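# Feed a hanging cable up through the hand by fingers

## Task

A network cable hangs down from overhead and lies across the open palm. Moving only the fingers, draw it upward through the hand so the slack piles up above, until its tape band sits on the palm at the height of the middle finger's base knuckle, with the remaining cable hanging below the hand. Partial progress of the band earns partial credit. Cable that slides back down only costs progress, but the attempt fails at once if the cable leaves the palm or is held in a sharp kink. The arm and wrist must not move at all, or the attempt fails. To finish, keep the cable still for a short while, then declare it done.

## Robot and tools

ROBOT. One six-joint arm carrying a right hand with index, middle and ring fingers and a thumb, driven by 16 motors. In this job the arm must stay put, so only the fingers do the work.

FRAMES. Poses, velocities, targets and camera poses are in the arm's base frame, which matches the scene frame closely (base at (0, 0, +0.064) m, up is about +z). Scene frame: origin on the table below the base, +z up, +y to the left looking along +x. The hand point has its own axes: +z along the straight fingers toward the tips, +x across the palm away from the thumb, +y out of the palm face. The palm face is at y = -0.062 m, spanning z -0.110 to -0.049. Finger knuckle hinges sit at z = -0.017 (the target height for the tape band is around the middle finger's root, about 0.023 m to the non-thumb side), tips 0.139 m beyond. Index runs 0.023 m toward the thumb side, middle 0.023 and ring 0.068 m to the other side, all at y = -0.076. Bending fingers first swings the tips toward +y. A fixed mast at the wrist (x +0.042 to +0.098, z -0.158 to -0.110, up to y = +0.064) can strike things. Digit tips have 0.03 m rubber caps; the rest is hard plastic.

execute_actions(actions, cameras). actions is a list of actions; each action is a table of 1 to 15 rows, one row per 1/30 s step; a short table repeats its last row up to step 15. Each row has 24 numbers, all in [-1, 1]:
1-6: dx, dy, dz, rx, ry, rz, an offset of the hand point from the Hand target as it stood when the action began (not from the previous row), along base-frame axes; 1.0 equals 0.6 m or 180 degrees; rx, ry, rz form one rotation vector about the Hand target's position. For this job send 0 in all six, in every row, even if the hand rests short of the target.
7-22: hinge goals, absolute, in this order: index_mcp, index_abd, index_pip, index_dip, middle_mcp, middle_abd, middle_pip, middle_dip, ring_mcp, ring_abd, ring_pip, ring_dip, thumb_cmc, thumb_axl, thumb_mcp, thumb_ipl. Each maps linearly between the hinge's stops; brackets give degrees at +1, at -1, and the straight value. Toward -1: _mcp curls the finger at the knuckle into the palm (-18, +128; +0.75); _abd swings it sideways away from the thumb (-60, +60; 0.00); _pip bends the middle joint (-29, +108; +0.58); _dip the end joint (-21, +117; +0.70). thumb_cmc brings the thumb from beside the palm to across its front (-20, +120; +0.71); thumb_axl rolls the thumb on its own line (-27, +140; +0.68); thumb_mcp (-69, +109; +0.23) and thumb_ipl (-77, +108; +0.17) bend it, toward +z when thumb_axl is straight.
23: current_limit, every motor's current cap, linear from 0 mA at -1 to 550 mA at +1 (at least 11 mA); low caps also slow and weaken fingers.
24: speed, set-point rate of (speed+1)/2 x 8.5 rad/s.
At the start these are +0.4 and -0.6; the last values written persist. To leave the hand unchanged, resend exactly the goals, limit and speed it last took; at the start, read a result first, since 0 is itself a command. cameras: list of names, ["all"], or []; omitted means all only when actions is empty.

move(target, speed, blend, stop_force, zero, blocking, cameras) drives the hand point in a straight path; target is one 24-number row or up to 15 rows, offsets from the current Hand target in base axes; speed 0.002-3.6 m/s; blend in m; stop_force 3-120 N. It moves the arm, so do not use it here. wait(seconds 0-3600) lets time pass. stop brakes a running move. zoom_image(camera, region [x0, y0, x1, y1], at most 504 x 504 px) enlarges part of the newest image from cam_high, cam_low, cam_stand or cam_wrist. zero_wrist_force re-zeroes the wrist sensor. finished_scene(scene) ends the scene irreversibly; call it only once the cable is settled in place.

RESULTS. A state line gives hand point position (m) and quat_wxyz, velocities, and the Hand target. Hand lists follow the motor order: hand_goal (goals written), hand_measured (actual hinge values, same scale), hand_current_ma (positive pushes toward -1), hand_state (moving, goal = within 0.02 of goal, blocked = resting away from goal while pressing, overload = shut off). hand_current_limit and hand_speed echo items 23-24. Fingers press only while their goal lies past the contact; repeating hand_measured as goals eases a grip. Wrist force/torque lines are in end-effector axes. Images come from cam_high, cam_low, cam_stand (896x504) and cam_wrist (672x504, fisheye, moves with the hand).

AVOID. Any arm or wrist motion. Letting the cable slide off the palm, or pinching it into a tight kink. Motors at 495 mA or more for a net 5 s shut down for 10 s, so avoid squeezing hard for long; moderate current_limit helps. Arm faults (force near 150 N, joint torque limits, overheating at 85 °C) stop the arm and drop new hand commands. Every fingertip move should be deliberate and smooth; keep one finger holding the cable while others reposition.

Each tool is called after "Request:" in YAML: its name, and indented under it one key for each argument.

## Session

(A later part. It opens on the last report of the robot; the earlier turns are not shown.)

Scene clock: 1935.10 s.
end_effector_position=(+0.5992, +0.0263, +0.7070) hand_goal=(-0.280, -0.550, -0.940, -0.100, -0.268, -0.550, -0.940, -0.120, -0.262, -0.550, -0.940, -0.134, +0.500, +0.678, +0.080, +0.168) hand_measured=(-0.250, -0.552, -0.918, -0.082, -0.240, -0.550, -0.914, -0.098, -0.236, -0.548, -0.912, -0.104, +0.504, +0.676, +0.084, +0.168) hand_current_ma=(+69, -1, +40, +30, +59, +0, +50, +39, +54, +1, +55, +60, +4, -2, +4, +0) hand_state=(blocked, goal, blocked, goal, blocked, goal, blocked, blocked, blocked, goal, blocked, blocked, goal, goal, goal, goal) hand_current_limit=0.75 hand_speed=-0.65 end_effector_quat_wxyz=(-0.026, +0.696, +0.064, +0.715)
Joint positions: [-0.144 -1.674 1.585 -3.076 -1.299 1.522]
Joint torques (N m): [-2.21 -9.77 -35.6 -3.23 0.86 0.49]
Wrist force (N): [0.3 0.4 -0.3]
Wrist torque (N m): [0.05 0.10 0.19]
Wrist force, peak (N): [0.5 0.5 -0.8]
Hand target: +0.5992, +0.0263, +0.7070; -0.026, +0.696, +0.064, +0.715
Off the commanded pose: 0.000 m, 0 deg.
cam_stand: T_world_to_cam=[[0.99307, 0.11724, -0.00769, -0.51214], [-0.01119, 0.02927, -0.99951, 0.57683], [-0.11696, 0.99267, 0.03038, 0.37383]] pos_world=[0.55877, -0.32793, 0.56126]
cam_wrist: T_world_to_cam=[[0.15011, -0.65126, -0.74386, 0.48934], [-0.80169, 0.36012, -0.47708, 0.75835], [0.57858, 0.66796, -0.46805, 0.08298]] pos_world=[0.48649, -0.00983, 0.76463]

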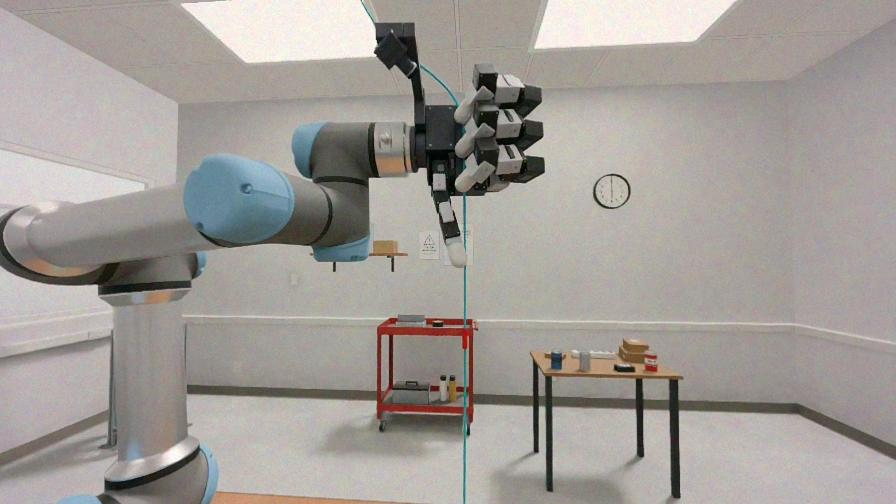

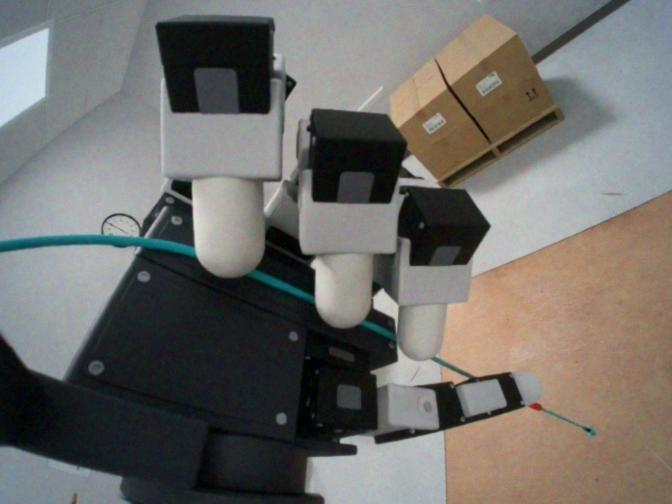

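Request:
execute_actions:
  actions:
    - [[0,0,0,0,0,0,-0.244,0.18,-0.94,-0.168,-0.24,0.23,-0.94,-0.178,-0.236,0.28,-0.94,-0.188,0.5,0.678,0.079,0.168,0.75,-0.7]]
    - [[0,0,0,0,0,0,-0.244,0.18,-0.94,-0.168,-0.24,0.23,-0.94,-0.178,-0.236,0.28,-0.94,-0.188,0.5,0.678,0.079,0.168,0.75,-0.7]]
  cameras: ["cam_stand", "cam_wrist"]

Request:
zoom_image:
  camera: "cam_stand"
  region: [410, 50, 570, 230]

Request:
zoom_image:
  camera: "cam_wrist"
  region: [120, 180, 480, 420]

Scene clock: 1943.53 s.
end_effector_position=(+0.5992, +0.0263, +0.7070) hand_goal=(-0.244, +0.180, -0.940, -0.168, -0.240, +0.230, -0.940, -0.178, -0.236, +0.280, -0.940, -0.188, +0.500, +0.678, +0.080, +0.168) hand_measured=(-0.208, +0.162, -0.872, -0.134, -0.200, +0.186, -0.872, -0.148, -0.196, +0.256, -0.876, -0.156, +0.504, +0.676, +0.084, +0.168) hand_current_ma=(+84, -25, +186, +76, +101, -85, +185, +63, +97, -38, +169, +67, +4, -2, +4, +0) hand_state=(blocked, goal, blocked, blocked, blocked, blocked, blocked, blocked, blocked, blocked, blocked, blocked, goal, goal, goal, goal) hand_current_limit=0.75 hand_speed=-0.70 end_effector_quat_wxyz=(-0.026, +0.696, +0.064, +0.715)
Joint positions: [-0.144 -1.674 1.585 -3.076 -1.299 1.522]
Joint torques (N m): [-2.68 -9.78 -35.9 -3.27 0.81 0.47]
Wrist force (N): [0.3 0.5 -0.4]
Wrist torque (N m): [0.07 0.10 0.18]
Wrist force, peak (N): [0.6 0.7 -0.6]
Hand target: +0.5992, +0.0263, +0.7070; -0.026, +0.696, +0.064, +0.715
Off the commanded pose: 0.000 m, 0 deg.
cam_stand: T_world_to_cam=[[0.99307, 0.11724, -0.00769, -0.51214], [-0.01119, 0.02927, -0.99951, 0.57683], [-0.11696, 0.99267, 0.03038, 0.37383]] pos_world=[0.55877, -0.32793, 0.56126]
cam_wrist: T_world_to_cam=[[0.15011, -0.65126, -0.74386, 0.48934], [-0.80169, 0.36012, -0.47708, 0.75835], [0.57858, 0.66796, -0.46805, 0.08298]] pos_world=[0.48649, -0.00983, 0.76463]

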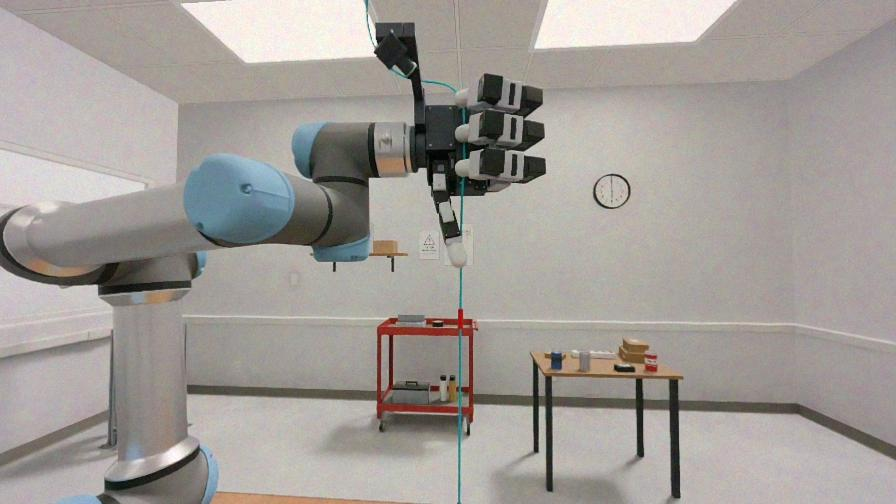

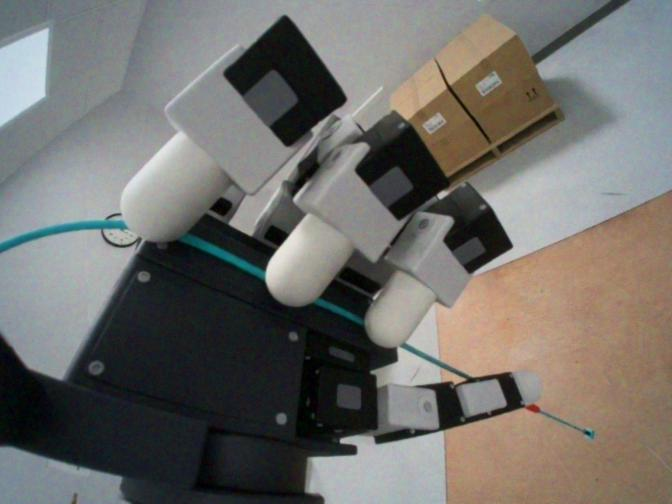

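Scaled by 2.800 from the camera's image (finer frame: 1280x720).

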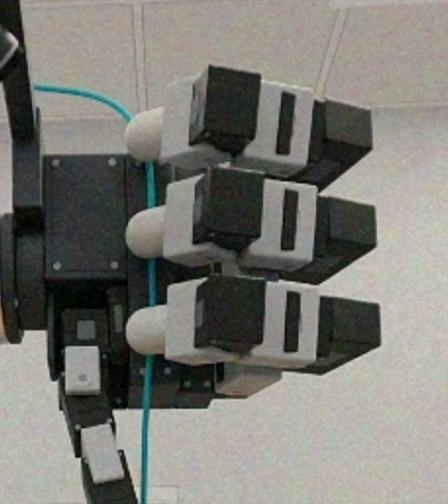

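Scaled by 1.400 from the camera's image (finer frame: 960x720).

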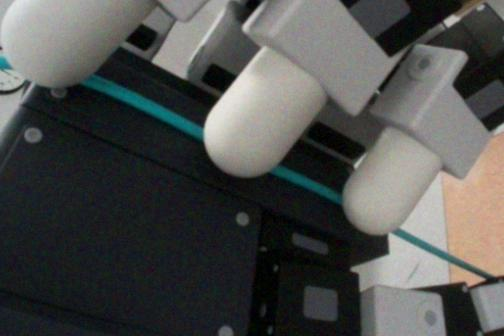

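Request:
execute_actions:
  actions:
    - [[0,0,0,0,0,0,-0.244,0.18,-0.94,-0.168,-0.24,0.23,-0.94,-0.178,-0.065,-0.2,-0.74,0.07,0.5,0.678,0.079,0.168,0.75,-0.4]]
    - [[0,0,0,0,0,0,-0.244,0.18,-0.94,-0.168,-0.24,0.23,-0.94,-0.178,-0.072,-0.55,-0.77,0.07,0.5,0.678,0.079,0.168,0.75,-0.4]]
    - [[0,0,0,0,0,0,-0.244,0.18,-0.94,-0.168,-0.24,0.23,-0.94,-0.178,-0.255,-0.55,-0.94,-0.15,0.5,0.678,0.079,0.168,0.75,-0.6]]
    - [[0,0,0,0,0,0,-0.244,0.18,-0.94,-0.168,-0.24,0.23,-0.94,-0.178,-0.255,-0.55,-0.94,-0.15,0.5,0.678,0.079,0.168,0.75,-0.65]]
  cameras: ["cam_stand", "cam_wrist"]

Request:
zoom_image:
  camera: "cam_stand"
  region: [410, 50, 570, 230]

Request:
zoom_image:
  camera: "cam_wrist"
  region: [120, 180, 480, 420]

Scene clock: 1954.17 s.
end_effector_position=(+0.5992, +0.0263, +0.7070) hand_goal=(-0.244, +0.180, -0.940, -0.168, -0.240, +0.230, -0.940, -0.178, -0.254, -0.550, -0.940, -0.150, +0.500, +0.678, +0.080, +0.168) hand_measured=(-0.208, +0.162, -0.872, -0.134, -0.200, +0.186, -0.872, -0.148, -0.230, -0.546, -0.912, -0.116, +0.504, +0.676, +0.084, +0.168) hand_current_ma=(+84, -24, +186, +76, +101, -85, +185, +63, +49, +3, +58, +73, +4, -2, +4, +0) hand_state=(blocked, goal, blocked, blocked, blocked, blocked, blocked, blocked, blocked, goal, blocked, blocked, goal, goal, goal, goal) hand_current_limit=0.75 hand_speed=-0.65 end_effector_quat_wxyz=(-0.026, +0.696, +0.064, +0.715)
Joint positions: [-0.144 -1.674 1.585 -3.076 -1.299 1.522]
Joint torques (N m): [-2.46 -10.21 -36.72 -3.22 0.84 0.52]
Wrist force (N): [0.5 0.5 -0.4]
Wrist torque (N m): [0.06 0.07 0.21]
Wrist force, peak (N): [0.5 0.7 -0.7]
Hand target: +0.5992, +0.0263, +0.7070; -0.026, +0.696, +0.064, +0.715
Off the commanded pose: 0.000 m, 0 deg.
cam_stand: T_world_to_cam=[[0.99307, 0.11724, -0.00769, -0.51214], [-0.01119, 0.02927, -0.99951, 0.57683], [-0.11696, 0.99267, 0.03038, 0.37383]] pos_world=[0.55877, -0.32793, 0.56126]
cam_wrist: T_world_to_cam=[[0.15011, -0.65126, -0.74386, 0.48934], [-0.80169, 0.36012, -0.47708, 0.75835], [0.57858, 0.66796, -0.46805, 0.08298]] pos_world=[0.48649, -0.00983, 0.76463]

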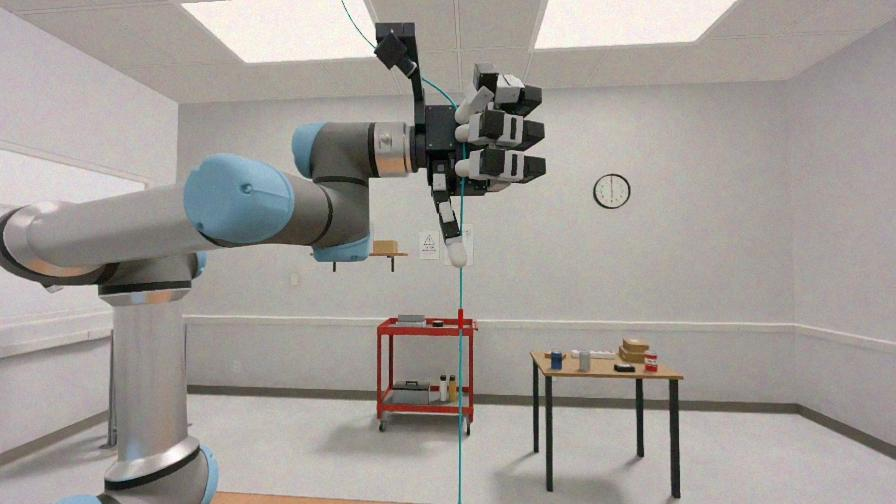

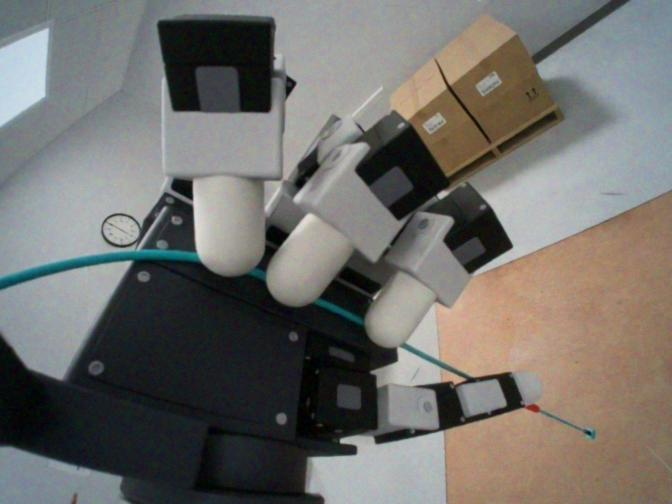

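Scaled by 2.800 from the camera's image (finer frame: 1280x720).

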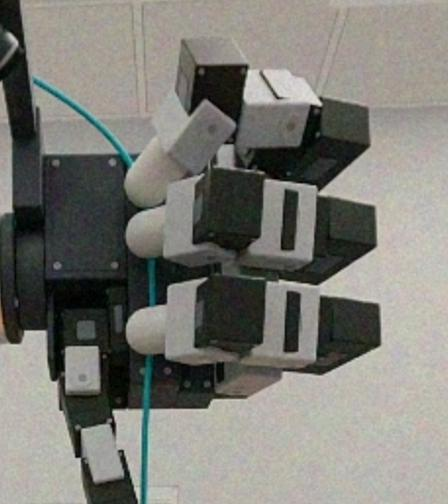

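Scaled by 1.400 from the camera's image (finer frame: 960x720).

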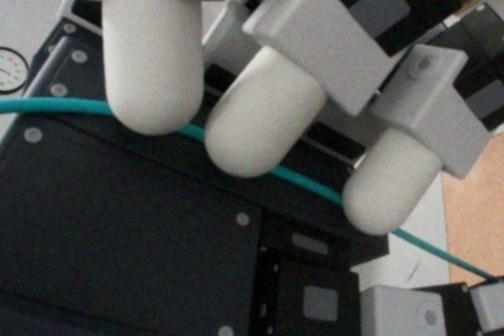

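Request:
execute_actions:
  actions:
    - [[0,0,0,0,0,0,-0.244,0.18,-0.94,-0.168,-0.055,0.0,-0.74,0.06,-0.255,-0.55,-0.94,-0.15,0.5,0.678,0.079,0.168,0.75,-0.4]]
    - [[0,0,0,0,0,0,-0.244,0.18,-0.94,-0.168,-0.07,-0.55,-0.77,0.075,-0.255,-0.55,-0.94,-0.15,0.5,0.678,0.079,0.168,0.75,-0.4]]
    - [[0,0,0,0,0,0,-0.244,0.18,-0.94,-0.168,-0.258,-0.55,-0.94,-0.14,-0.255,-0.55,-0.94,-0.15,0.5,0.678,0.079,0.168,0.75,-0.6]]
    - [[0,0,0,0,0,0,-0.244,0.18,-0.94,-0.168,-0.258,-0.55,-0.94,-0.14,-0.255,-0.55,-0.94,-0.15,0.5,0.678,0.079,0.168,0.75,-0.65]]
    - [[0,0,0,0,0,0,-0.056,0.0,-0.74,0.06,-0.258,-0.55,-0.94,-0.14,-0.255,-0.55,-0.94,-0.15,0.5,0.678,0.079,0.168,0.75,-0.4]]
    - [[0,0,0,0,0,0,-0.071,-0.55,-0.77,0.075,-0.258,-0.55,-0.94,-0.14,-0.255,-0.55,-0.94,-0.15,0.5,0.678,0.079,0.168,0.75,-0.4]]
    - [[0,0,0,0,0,0,-0.272,-0.55,-0.94,-0.115,-0.258,-0.55,-0.94,-0.14,-0.255,-0.55,-0.94,-0.15,0.5,0.678,0.079,0.168,0.75,-0.6]]
    - [[0,0,0,0,0,0,-0.272,-0.55,-0.94,-0.115,-0.258,-0.55,-0.94,-0.14,-0.255,-0.55,-0.94,-0.15,0.5,0.678,0.079,0.168,0.75,-0.65]]
  cameras: ["cam_stand", "cam_wrist"]

Request:
zoom_image:
  camera: "cam_stand"
  region: [410, 50, 570, 230]

Request:
zoom_image:
  camera: "cam_wrist"
  region: [120, 180, 480, 420]

Scene clock: 1966.87 s.
end_effector_position=(+0.5992, +0.0263, +0.7070) hand_goal=(-0.272, -0.550, -0.940, -0.114, -0.258, -0.550, -0.940, -0.140, -0.254, -0.550, -0.940, -0.150, +0.500, +0.678, +0.080, +0.168) hand_measured=(-0.244, -0.552, -0.918, -0.096, -0.234, -0.550, -0.914, -0.118, -0.230, -0.548, -0.912, -0.118, +0.504, +0.676, +0.084, +0.168) hand_current_ma=(+62, -1, +38, +31, +50, +0, +52, +40, +49, +2, +58, +67, +4, -2, +4, +0) hand_state=(blocked, goal, blocked, goal, blocked, goal, blocked, blocked, blocked, goal, blocked, blocked, goal, goal, goal, goal) hand_current_limit=0.75 hand_speed=-0.65 end_effector_quat_wxyz=(-0.026, +0.696, +0.064, +0.715)
Joint positions: [-0.144 -1.674 1.585 -3.076 -1.299 1.522]
Joint torques (N m): [-3.14 -10.6 -36.47 -3.15 0.86 0.58]
Wrist force (N): [0.3 0.4 -0.5]
Wrist torque (N m): [0.07 0.09 0.20]
Wrist force, peak (N): [0.6 0.6 -0.7]
Hand target: +0.5992, +0.0263, +0.7070; -0.026, +0.696, +0.064, +0.715
Off the commanded pose: 0.000 m, 0 deg.
cam_stand: T_world_to_cam=[[0.99307, 0.11724, -0.00769, -0.51214], [-0.01119, 0.02927, -0.99951, 0.57683], [-0.11696, 0.99267, 0.03038, 0.37383]] pos_world=[0.55877, -0.32793, 0.56126]
cam_wrist: T_world_to_cam=[[0.15011, -0.65126, -0.74386, 0.48934], [-0.80169, 0.36012, -0.47708, 0.75835], [0.57858, 0.66796, -0.46805, 0.08298]] pos_world=[0.48649, -0.00983, 0.76463]

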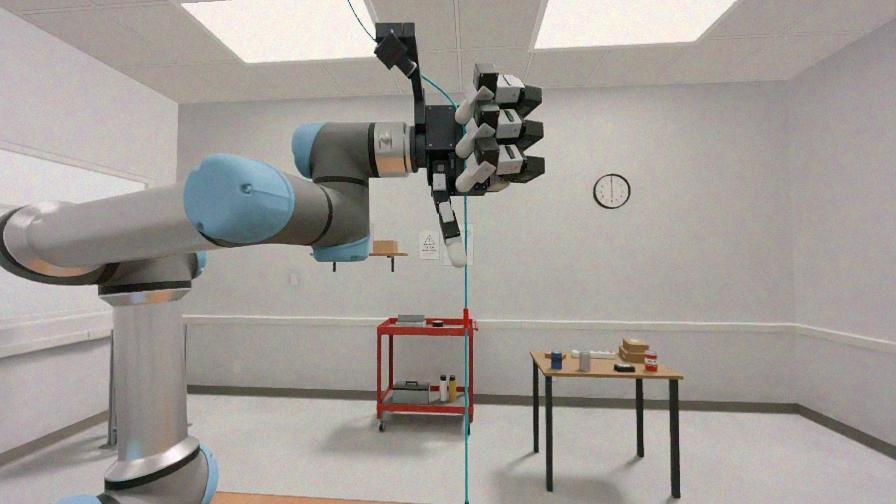

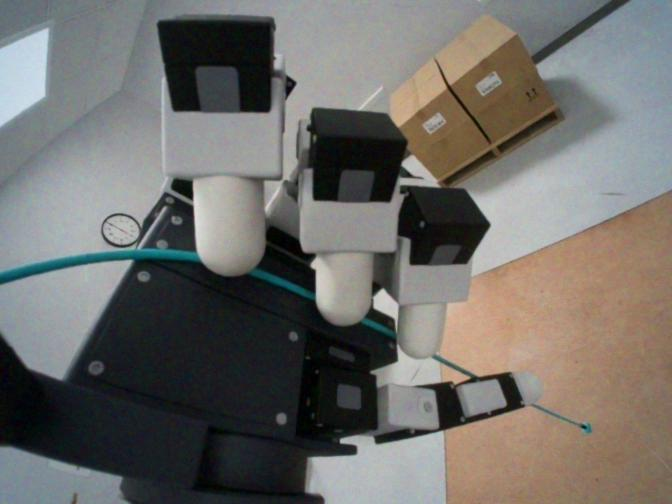

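Scaled by 2.800 from the camera's image (finer frame: 1280x720).

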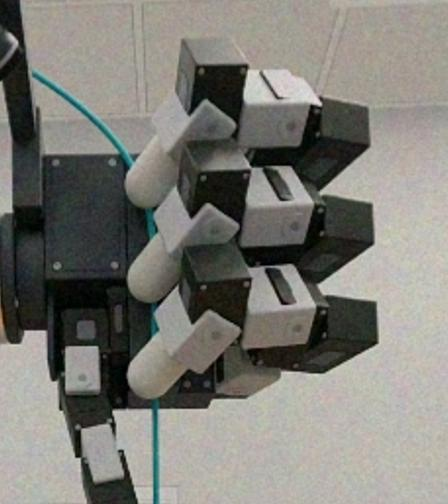

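Scaled by 1.400 from the camera's image (finer frame: 960x720).

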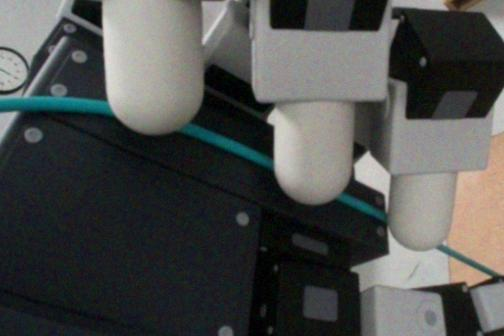

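Request:
execute_actions:
  actions:
    - [[0,0,0,0,0,0,-0.238,0.18,-0.94,-0.18,-0.232,0.23,-0.94,-0.194,-0.234,0.28,-0.94,-0.192,0.5,0.678,0.079,0.168,0.75,-0.7]]
    - [[0,0,0,0,0,0,-0.238,0.18,-0.94,-0.18,-0.232,0.23,-0.94,-0.194,-0.234,0.28,-0.94,-0.192,0.5,0.678,0.079,0.168,0.75,-0.7]]
  cameras: ["cam_stand", "cam_wrist"]

Request:
zoom_image:
  camera: "cam_stand"
  region: [410, 50, 570, 230]

Request:
zoom_image:
  camera: "cam_wrist"
  region: [120, 180, 480, 420]

Scene clock: 1977.87 s.
end_effector_position=(+0.5992, +0.0263, +0.7070) hand_goal=(-0.238, +0.180, -0.940, -0.180, -0.232, +0.230, -0.940, -0.194, -0.234, +0.280, -0.940, -0.192, +0.500, +0.678, +0.080, +0.168) hand_measured=(-0.204, +0.156, -0.872, -0.144, -0.190, +0.182, -0.872, -0.162, -0.194, +0.260, -0.876, -0.162, +0.504, +0.676, +0.084, +0.168) hand_current_ma=(+81, -37, +186, +77, +102, -98, +184, +66, +97, -30, +169, +61, +4, -2, +4, +0) hand_state=(blocked, blocked, blocked, blocked, blocked, blocked, blocked, blocked, blocked, blocked, blocked, blocked, goal, goal, goal, goal) hand_current_limit=0.75 hand_speed=-0.70 end_effector_quat_wxyz=(-0.026, +0.696, +0.064, +0.715)
Joint positions: [-0.144 -1.674 1.585 -3.076 -1.299 1.522]
Joint torques (N m): [-2.83 -10.82 -36.17 -2.98 0.96 0.68]
Wrist force (N): [0.3 0.6 -0.3]
Wrist torque (N m): [0.07 0.08 0.20]
Wrist force, peak (N): [0.4 0.8 -0.6]
Hand target: +0.5992, +0.0263, +0.7070; -0.026, +0.696, +0.064, +0.715
Off the commanded pose: 0.000 m, 0 deg.
cam_stand: T_world_to_cam=[[0.99307, 0.11724, -0.00769, -0.51214], [-0.01119, 0.02927, -0.99951, 0.57683], [-0.11696, 0.99267, 0.03038, 0.37383]] pos_world=[0.55877, -0.32793, 0.56126]
cam_wrist: T_world_to_cam=[[0.15011, -0.65126, -0.74386, 0.48934], [-0.80169, 0.36012, -0.47708, 0.75835], [0.57858, 0.66796, -0.46805, 0.08298]] pos_world=[0.48649, -0.00983, 0.76463]

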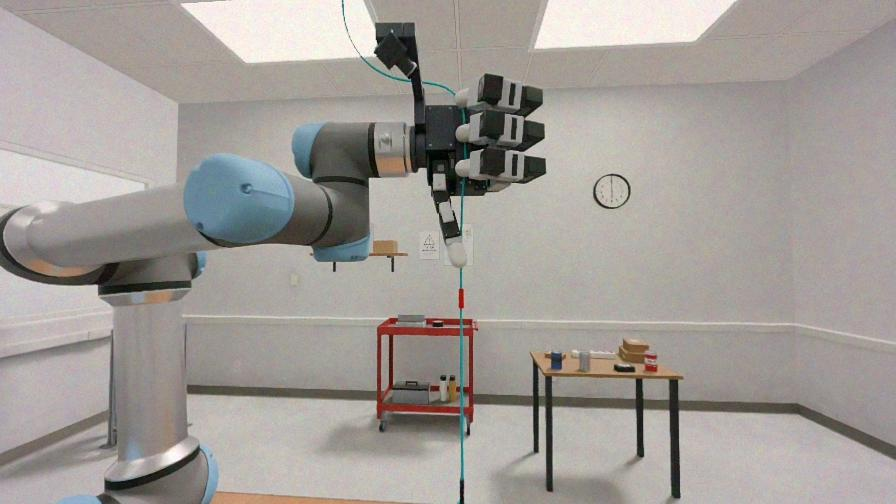

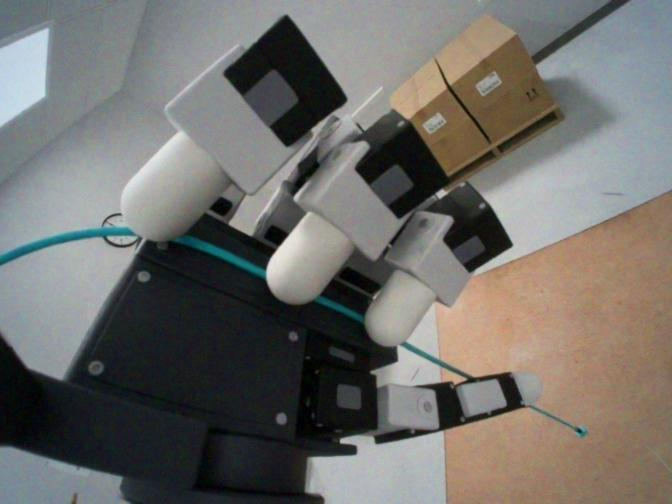

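Scaled by 2.800 from the camera's image (finer frame: 1280x720).

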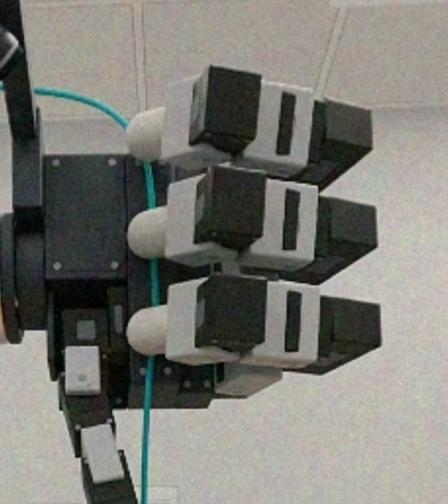

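Scaled by 1.400 from the camera's image (finer frame: 960x720).

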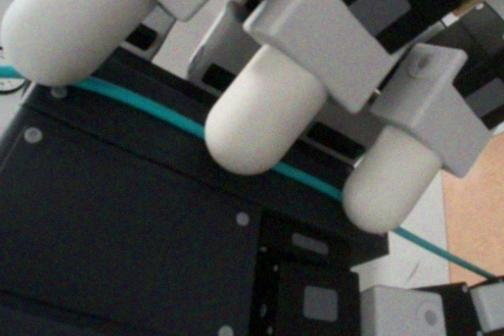

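Request:
execute_actions:
  actions:
    - [[0,0,0,0,0,0,-0.238,0.18,-0.94,-0.18,-0.232,0.23,-0.94,-0.194,-0.06,-0.2,-0.74,0.065,0.5,0.678,0.079,0.168,0.75,-0.4]]
    - [[0,0,0,0,0,0,-0.238,0.18,-0.94,-0.18,-0.232,0.23,-0.94,-0.194,-0.067,-0.55,-0.77,0.06,0.5,0.678,0.079,0.168,0.75,-0.4]]
    - [[0,0,0,0,0,0,-0.238,0.18,-0.94,-0.18,-0.232,0.23,-0.94,-0.194,-0.25,-0.55,-0.94,-0.16,0.5,0.678,0.079,0.168,0.75,-0.6]]
    - [[0,0,0,0,0,0,-0.238,0.18,-0.94,-0.18,-0.232,0.23,-0.94,-0.194,-0.25,-0.55,-0.94,-0.16,0.5,0.678,0.079,0.168,0.75,-0.65]]
  cameras: ["cam_stand", "cam_wrist"]

Request:
zoom_image:
  camera: "cam_stand"
  region: [410, 50, 570, 230]

Request:
zoom_image:
  camera: "cam_wrist"
  region: [120, 180, 480, 420]

Scene clock: 1989.37 s.
end_effector_position=(+0.5992, +0.0263, +0.7070) hand_goal=(-0.238, +0.180, -0.940, -0.180, -0.232, +0.230, -0.940, -0.194, -0.250, -0.550, -0.940, -0.160, +0.500, +0.678, +0.080, +0.168) hand_measured=(-0.204, +0.158, -0.872, -0.144, -0.190, +0.182, -0.872, -0.162, -0.224, -0.546, -0.912, -0.126, +0.504, +0.676, +0.084, +0.168) hand_current_ma=(+81, -35, +186, +77, +102, -96, +184, +66, +52, +4, +57, +73, +4, -2, +4, +0) hand_state=(blocked, blocked, blocked, blocked, blocked, blocked, blocked, blocked, blocked, goal, blocked, blocked, goal, goal, goal, goal) hand_current_limit=0.75 hand_speed=-0.65 end_effector_quat_wxyz=(-0.026, +0.696, +0.064, +0.715)
Joint positions: [-0.144 -1.674 1.585 -3.076 -1.299 1.522]
Joint torques (N m): [-3.18 -11.36 -36.55 -2.94 0.92 0.68]
Wrist force (N): [0.4 0.6 -0.5]
Wrist torque (N m): [0.09 0.08 0.21]
Wrist force, peak (N): [0.7 0.6 -0.8]
Hand target: +0.5992, +0.0263, +0.7070; -0.026, +0.696, +0.064, +0.715
Off the commanded pose: 0.000 m, 0 deg.
cam_stand: T_world_to_cam=[[0.99307, 0.11724, -0.00769, -0.51214], [-0.01119, 0.02927, -0.99951, 0.57683], [-0.11696, 0.99267, 0.03038, 0.37383]] pos_world=[0.55877, -0.32793, 0.56126]
cam_wrist: T_world_to_cam=[[0.15011, -0.65126, -0.74386, 0.48934], [-0.80169, 0.36012, -0.47708, 0.75835], [0.57858, 0.66796, -0.46805, 0.08298]] pos_world=[0.48649, -0.00983, 0.76463]

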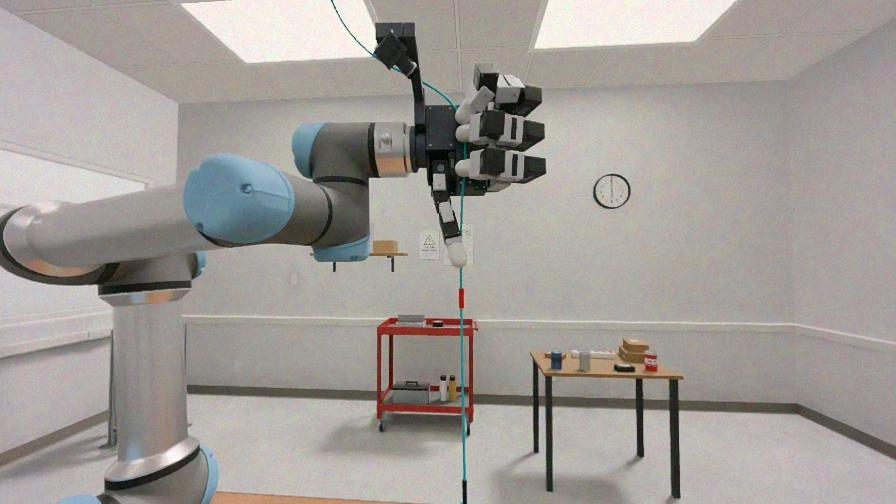

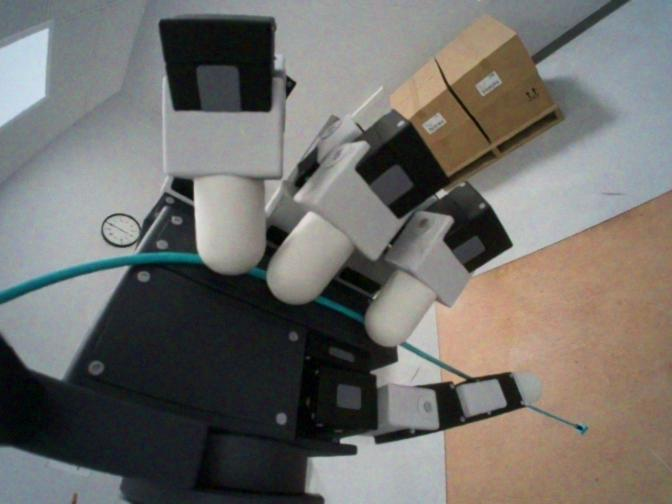

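Scaled by 2.800 from the camera's image (finer frame: 1280x720).

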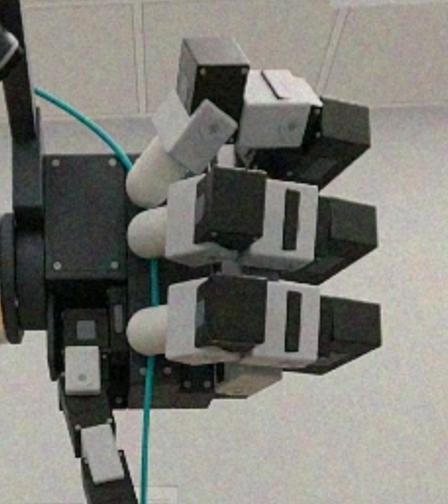

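Scaled by 1.400 from the camera's image (finer frame: 960x720).

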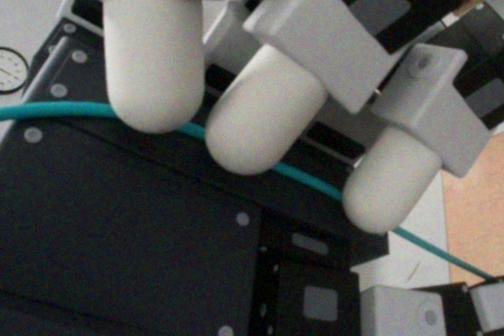

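Request:
execute_actions:
  actions:
    - [[0,0,0,0,0,0,-0.238,0.18,-0.94,-0.18,-0.05,0.0,-0.74,0.05,-0.25,-0.55,-0.94,-0.16,0.5,0.678,0.079,0.168,0.75,-0.4]]
    - [[0,0,0,0,0,0,-0.238,0.18,-0.94,-0.18,-0.062,-0.55,-0.77,0.063,-0.25,-0.55,-0.94,-0.16,0.5,0.678,0.079,0.168,0.75,-0.4]]
    - [[0,0,0,0,0,0,-0.238,0.18,-0.94,-0.18,-0.25,-0.55,-0.94,-0.155,-0.25,-0.55,-0.94,-0.16,0.5,0.678,0.079,0.168,0.75,-0.6]]
    - [[0,0,0,0,0,0,-0.238,0.18,-0.94,-0.18,-0.25,-0.55,-0.94,-0.155,-0.25,-0.55,-0.94,-0.16,0.5,0.678,0.079,0.168,0.75,-0.65]]
    - [[0,0,0,0,0,0,-0.05,0.0,-0.74,0.05,-0.25,-0.55,-0.94,-0.155,-0.25,-0.55,-0.94,-0.16,0.5,0.678,0.079,0.168,0.75,-0.4]]
    - [[0,0,0,0,0,0,-0.062,-0.55,-0.77,0.063,-0.25,-0.55,-0.94,-0.155,-0.25,-0.55,-0.94,-0.16,0.5,0.678,0.079,0.168,0.75,-0.4]]
    - [[0,0,0,0,0,0,-0.26,-0.55,-0.94,-0.138,-0.25,-0.55,-0.94,-0.155,-0.25,-0.55,-0.94,-0.16,0.5,0.678,0.079,0.168,0.75,-0.6]]
    - [[0,0,0,0,0,0,-0.26,-0.55,-0.94,-0.138,-0.25,-0.55,-0.94,-0.155,-0.25,-0.55,-0.94,-0.16,0.5,0.678,0.079,0.168,0.75,-0.65]]
  cameras: ["cam_stand", "cam_wrist"]

Request:
zoom_image:
  camera: "cam_stand"
  region: [410, 50, 570, 230]

Request:
zoom_image:
  camera: "cam_wrist"
  region: [120, 180, 480, 420]

Scene clock: 2002.97 s.
end_effector_position=(+0.5992, +0.0263, +0.7070) hand_goal=(-0.260, -0.550, -0.940, -0.138, -0.250, -0.550, -0.940, -0.154, -0.250, -0.550, -0.940, -0.160, +0.500, +0.678, +0.080, +0.168) hand_measured=(-0.236, -0.550, -0.920, -0.116, -0.228, -0.552, -0.914, -0.134, -0.224, -0.548, -0.912, -0.128, +0.504, +0.676, +0.084, +0.168) hand_current_ma=(+49, +0, +36, +38, +45, -1, +51, +35, +52, +2, +57, +68, +4, -2, +4, +0) hand_state=(blocked, goal, blocked, blocked, blocked, goal, blocked, blocked, blocked, goal, blocked, blocked, goal, goal, goal, goal) hand_current_limit=0.75 hand_speed=-0.65 end_effector_quat_wxyz=(-0.026, +0.696, +0.064, +0.715)
Joint positions: [-0.144 -1.674 1.585 -3.076 -1.299 1.522]
Joint torques (N m): [-3.66 -12.16 -35.87 -2.81 1.09 0.76]
Wrist force (N): [0.4 0.5 -0.4]
Wrist torque (N m): [0.05 0.09 0.19]
Wrist force, peak (N): [0.6 0.7 -0.6]
Hand target: +0.5992, +0.0263, +0.7070; -0.026, +0.696, +0.064, +0.715
Off the commanded pose: 0.000 m, 0 deg.
cam_stand: T_world_to_cam=[[0.99307, 0.11724, -0.00769, -0.51214], [-0.01119, 0.02927, -0.99951, 0.57683], [-0.11696, 0.99267, 0.03038, 0.37383]] pos_world=[0.55877, -0.32793, 0.56126]
cam_wrist: T_world_to_cam=[[0.15011, -0.65126, -0.74386, 0.48934], [-0.80169, 0.36012, -0.47708, 0.75835], [0.57858, 0.66796, -0.46805, 0.08298]] pos_world=[0.48649, -0.00983, 0.76463]

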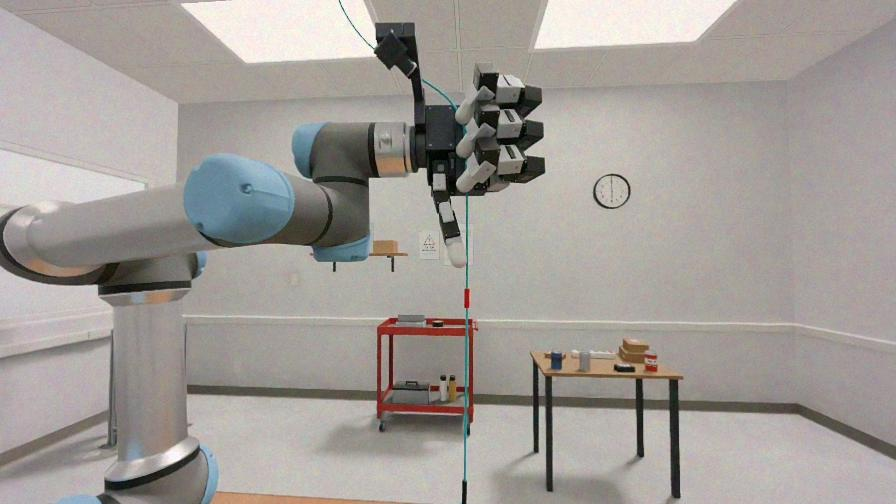

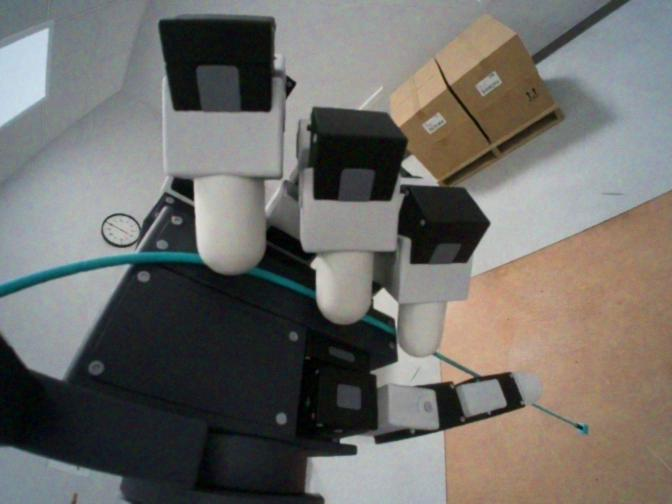

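Scaled by 2.800 from the camera's image (finer frame: 1280x720).

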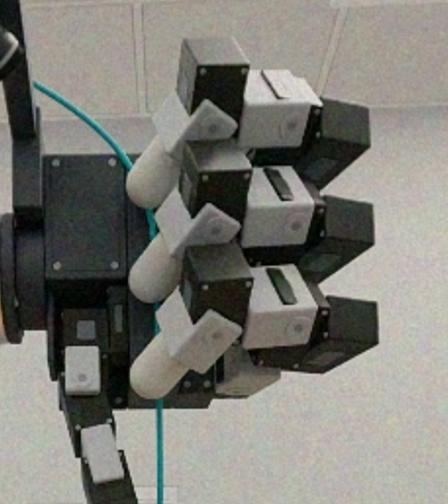

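Scaled by 1.400 from the camera's image (finer frame: 960x720).

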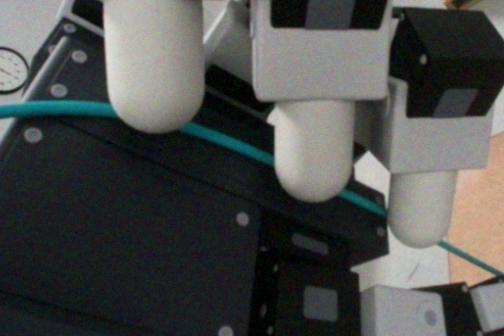

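Request:
execute_actions:
  actions:
    - [[0,0,0,0,0,0,-0.236,0.18,-0.94,-0.184,-0.23,0.23,-0.94,-0.198,-0.236,0.28,-0.94,-0.188,0.5,0.678,0.079,0.168,0.75,-0.7]]
    - [[0,0,0,0,0,0,-0.236,0.18,-0.94,-0.184,-0.23,0.23,-0.94,-0.198,-0.236,0.28,-0.94,-0.188,0.5,0.678,0.079,0.168,0.75,-0.7]]
  cameras: ["cam_stand", "cam_wrist"]

Request:
zoom_image:
  camera: "cam_stand"
  region: [410, 50, 570, 230]

Request:
zoom_image:
  camera: "cam_wrist"
  region: [120, 180, 480, 420]

Scene clock: 2025.10 s.
end_effector_position=(+0.5992, +0.0263, +0.7070) hand_goal=(-0.236, +0.180, -0.940, -0.184, -0.230, +0.230, -0.940, -0.198, -0.236, +0.280, -0.940, -0.188, +0.500, +0.678, +0.080, +0.168) hand_measured=(-0.204, +0.148, -0.874, -0.150, -0.192, +0.194, -0.874, -0.168, -0.196, +0.262, -0.878, -0.160, +0.504, +0.676, +0.084, +0.168) hand_current_ma=(+72, -53, +175, +73, +93, -66, +181, +61, +95, -25, +166, +55, +4, -2, +4, +0) hand_state=(blocked, blocked, blocked, blocked, blocked, blocked, blocked, blocked, blocked, goal, blocked, blocked, goal, goal, goal, goal) hand_current_limit=0.75 hand_speed=-0.70 end_effector_quat_wxyz=(-0.026, +0.696, +0.064, +0.715)
Joint positions: [-0.144 -1.674 1.585 -3.076 -1.299 1.522]
Joint torques (N m): [-3.99 -13.05 -36.31 -2.89 1.23 0.73]
Wrist force (N): [0.6 0.3 -0.4]
Wrist torque (N m): [0.04 0.06 0.21]
Wrist force, peak (N): [0.6 0.8 -0.7]
Hand target: +0.5992, +0.0263, +0.7070; -0.026, +0.696, +0.064, +0.715
Off the commanded pose: 0.000 m, 0 deg.
cam_stand: T_world_to_cam=[[0.99307, 0.11724, -0.00769, -0.51214], [-0.01119, 0.02927, -0.99951, 0.57683], [-0.11696, 0.99267, 0.03038, 0.37383]] pos_world=[0.55877, -0.32793, 0.56126]
cam_wrist: T_world_to_cam=[[0.15011, -0.65126, -0.74386, 0.48934], [-0.80169, 0.36012, -0.47708, 0.75835], [0.57858, 0.66796, -0.46805, 0.08298]] pos_world=[0.48649, -0.00983, 0.76463]

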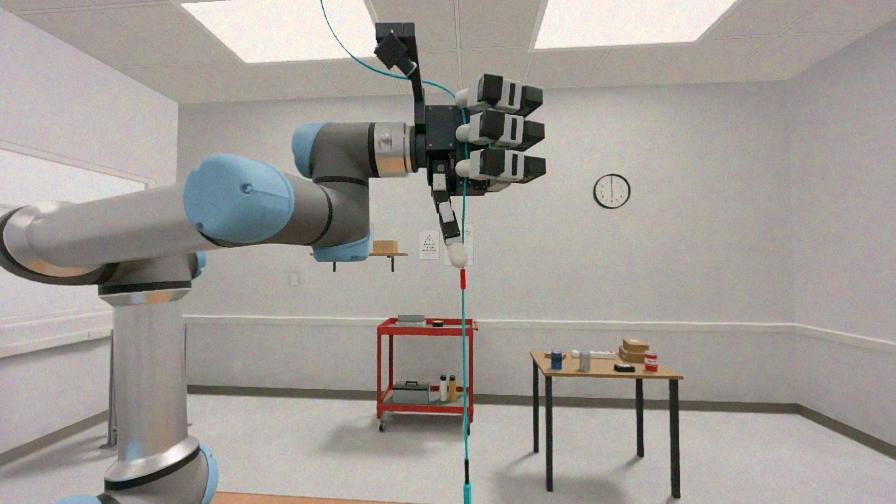

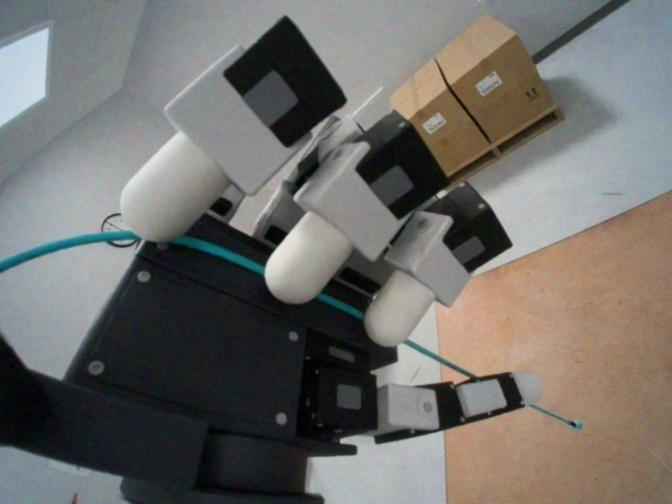

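Scaled by 2.800 from the camera's image (finer frame: 1280x720).

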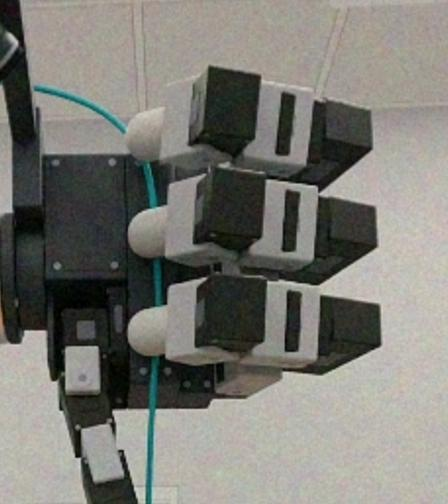

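Scaled by 1.400 from the camera's image (finer frame: 960x720).

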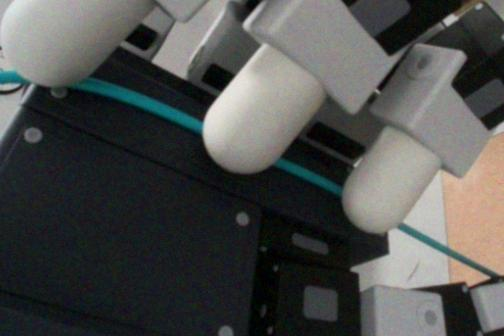

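Request:
execute_actions:
  actions:
    - [[0,0,0,0,0,0,-0.236,0.18,-0.94,-0.184,-0.23,0.23,-0.94,-0.198,-0.055,-0.2,-0.74,0.06,0.5,0.678,0.079,0.168,0.75,-0.4]]
    - [[0,0,0,0,0,0,-0.236,0.18,-0.94,-0.184,-0.23,0.23,-0.94,-0.198,-0.06,-0.55,-0.77,0.05,0.5,0.678,0.079,0.168,0.75,-0.4]]
    - [[0,0,0,0,0,0,-0.236,0.18,-0.94,-0.184,-0.23,0.23,-0.94,-0.198,-0.245,-0.55,-0.94,-0.17,0.5,0.678,0.079,0.168,0.75,-0.6]]
    - [[0,0,0,0,0,0,-0.236,0.18,-0.94,-0.184,-0.23,0.23,-0.94,-0.198,-0.245,-0.55,-0.94,-0.17,0.5,0.678,0.079,0.168,0.75,-0.65]]
    - [[0,0,0,0,0,0,-0.236,0.18,-0.94,-0.184,-0.035,0.0,-0.74,0.03,-0.245,-0.55,-0.94,-0.17,0.5,0.678,0.079,0.168,0.75,-0.4]]
    - [[0,0,0,0,0,0,-0.236,0.18,-0.94,-0.184,-0.042,-0.55,-0.77,0.035,-0.245,-0.55,-0.94,-0.17,0.5,0.678,0.079,0.168,0.75,-0.4]]
  cameras: ["cam_stand", "cam_wrist"]

Request:
zoom_image:
  camera: "cam_stand"
  region: [410, 50, 570, 230]

Request:
zoom_image:
  camera: "cam_wrist"
  region: [120, 180, 480, 420]

Scene clock: 2045.40 s.
end_effector_position=(+0.5992, +0.0263, +0.7070) hand_goal=(-0.236, +0.180, -0.940, -0.184, -0.042, -0.550, -0.770, +0.036, -0.244, -0.550, -0.940, -0.170, +0.500, +0.678, +0.080, +0.168) hand_measured=(-0.204, +0.150, -0.874, -0.150, -0.040, -0.544, -0.768, +0.034, -0.220, -0.546, -0.912, -0.136, +0.504, +0.676, +0.084, +0.168) hand_current_ma=(+72, -50, +175, +73, +2, +5, +1, -2, +50, +3, +56, +72, +4, -2, +4, +0) hand_state=(blocked, blocked, blocked, blocked, goal, goal, goal, goal, blocked, goal, blocked, blocked, goal, goal, goal, goal) hand_current_limit=0.75 hand_speed=-0.40 end_effector_quat_wxyz=(-0.026, +0.696, +0.064, +0.715)
Joint positions: [-0.144 -1.674 1.585 -3.076 -1.299 1.522]
Joint torques (N m): [-3.17 -13.45 -35.91 -2.77 0.78 0.88]
Wrist force (N): [0.3 0.6 -0.4]
Wrist torque (N m): [0.07 0.09 0.19]
Wrist force, peak (N): [0.7 0.7 -0.6]
Hand target: +0.5992, +0.0263, +0.7070; -0.026, +0.696, +0.064, +0.715
Off the commanded pose: 0.000 m, 0 deg.
cam_stand: T_world_to_cam=[[0.99307, 0.11724, -0.00769, -0.51214], [-0.01119, 0.02927, -0.99951, 0.57683], [-0.11696, 0.99267, 0.03038, 0.37383]] pos_world=[0.55877, -0.32793, 0.56126]
cam_wrist: T_world_to_cam=[[0.15011, -0.65126, -0.74386, 0.48934], [-0.80169, 0.36012, -0.47708, 0.75835], [0.57858, 0.66796, -0.46805, 0.08298]] pos_world=[0.48649, -0.00983, 0.76463]

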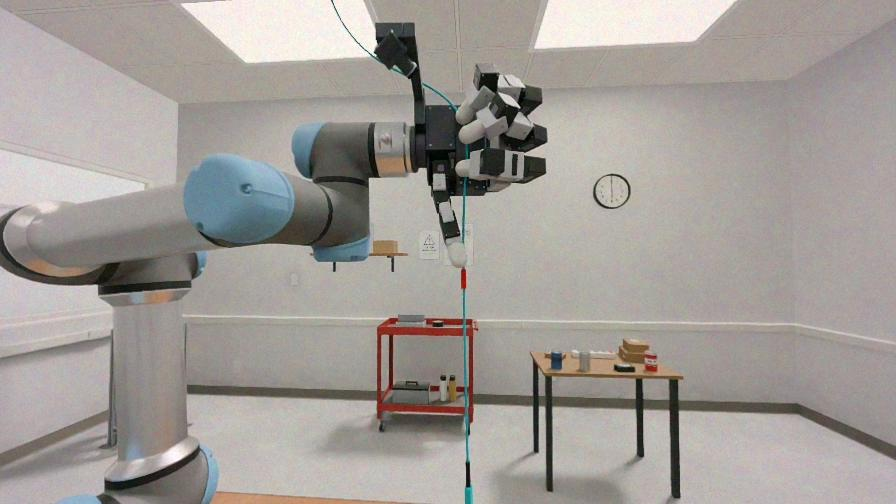

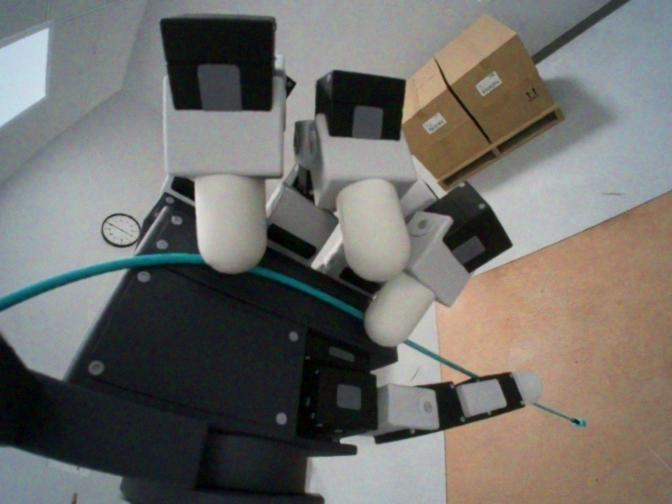

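Scaled by 2.800 from the camera's image (finer frame: 1280x720).

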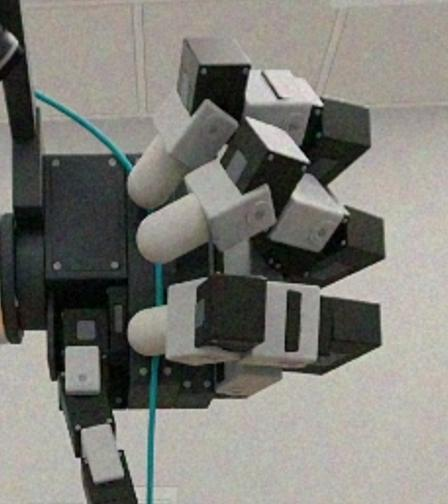

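Scaled by 1.400 from the camera's image (finer frame: 960x720).

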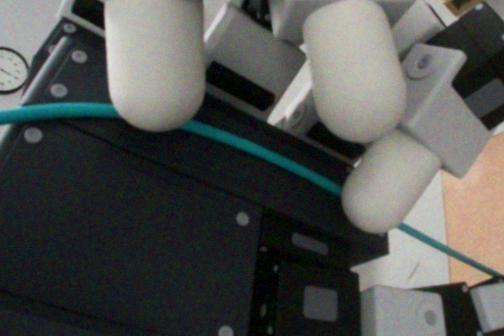

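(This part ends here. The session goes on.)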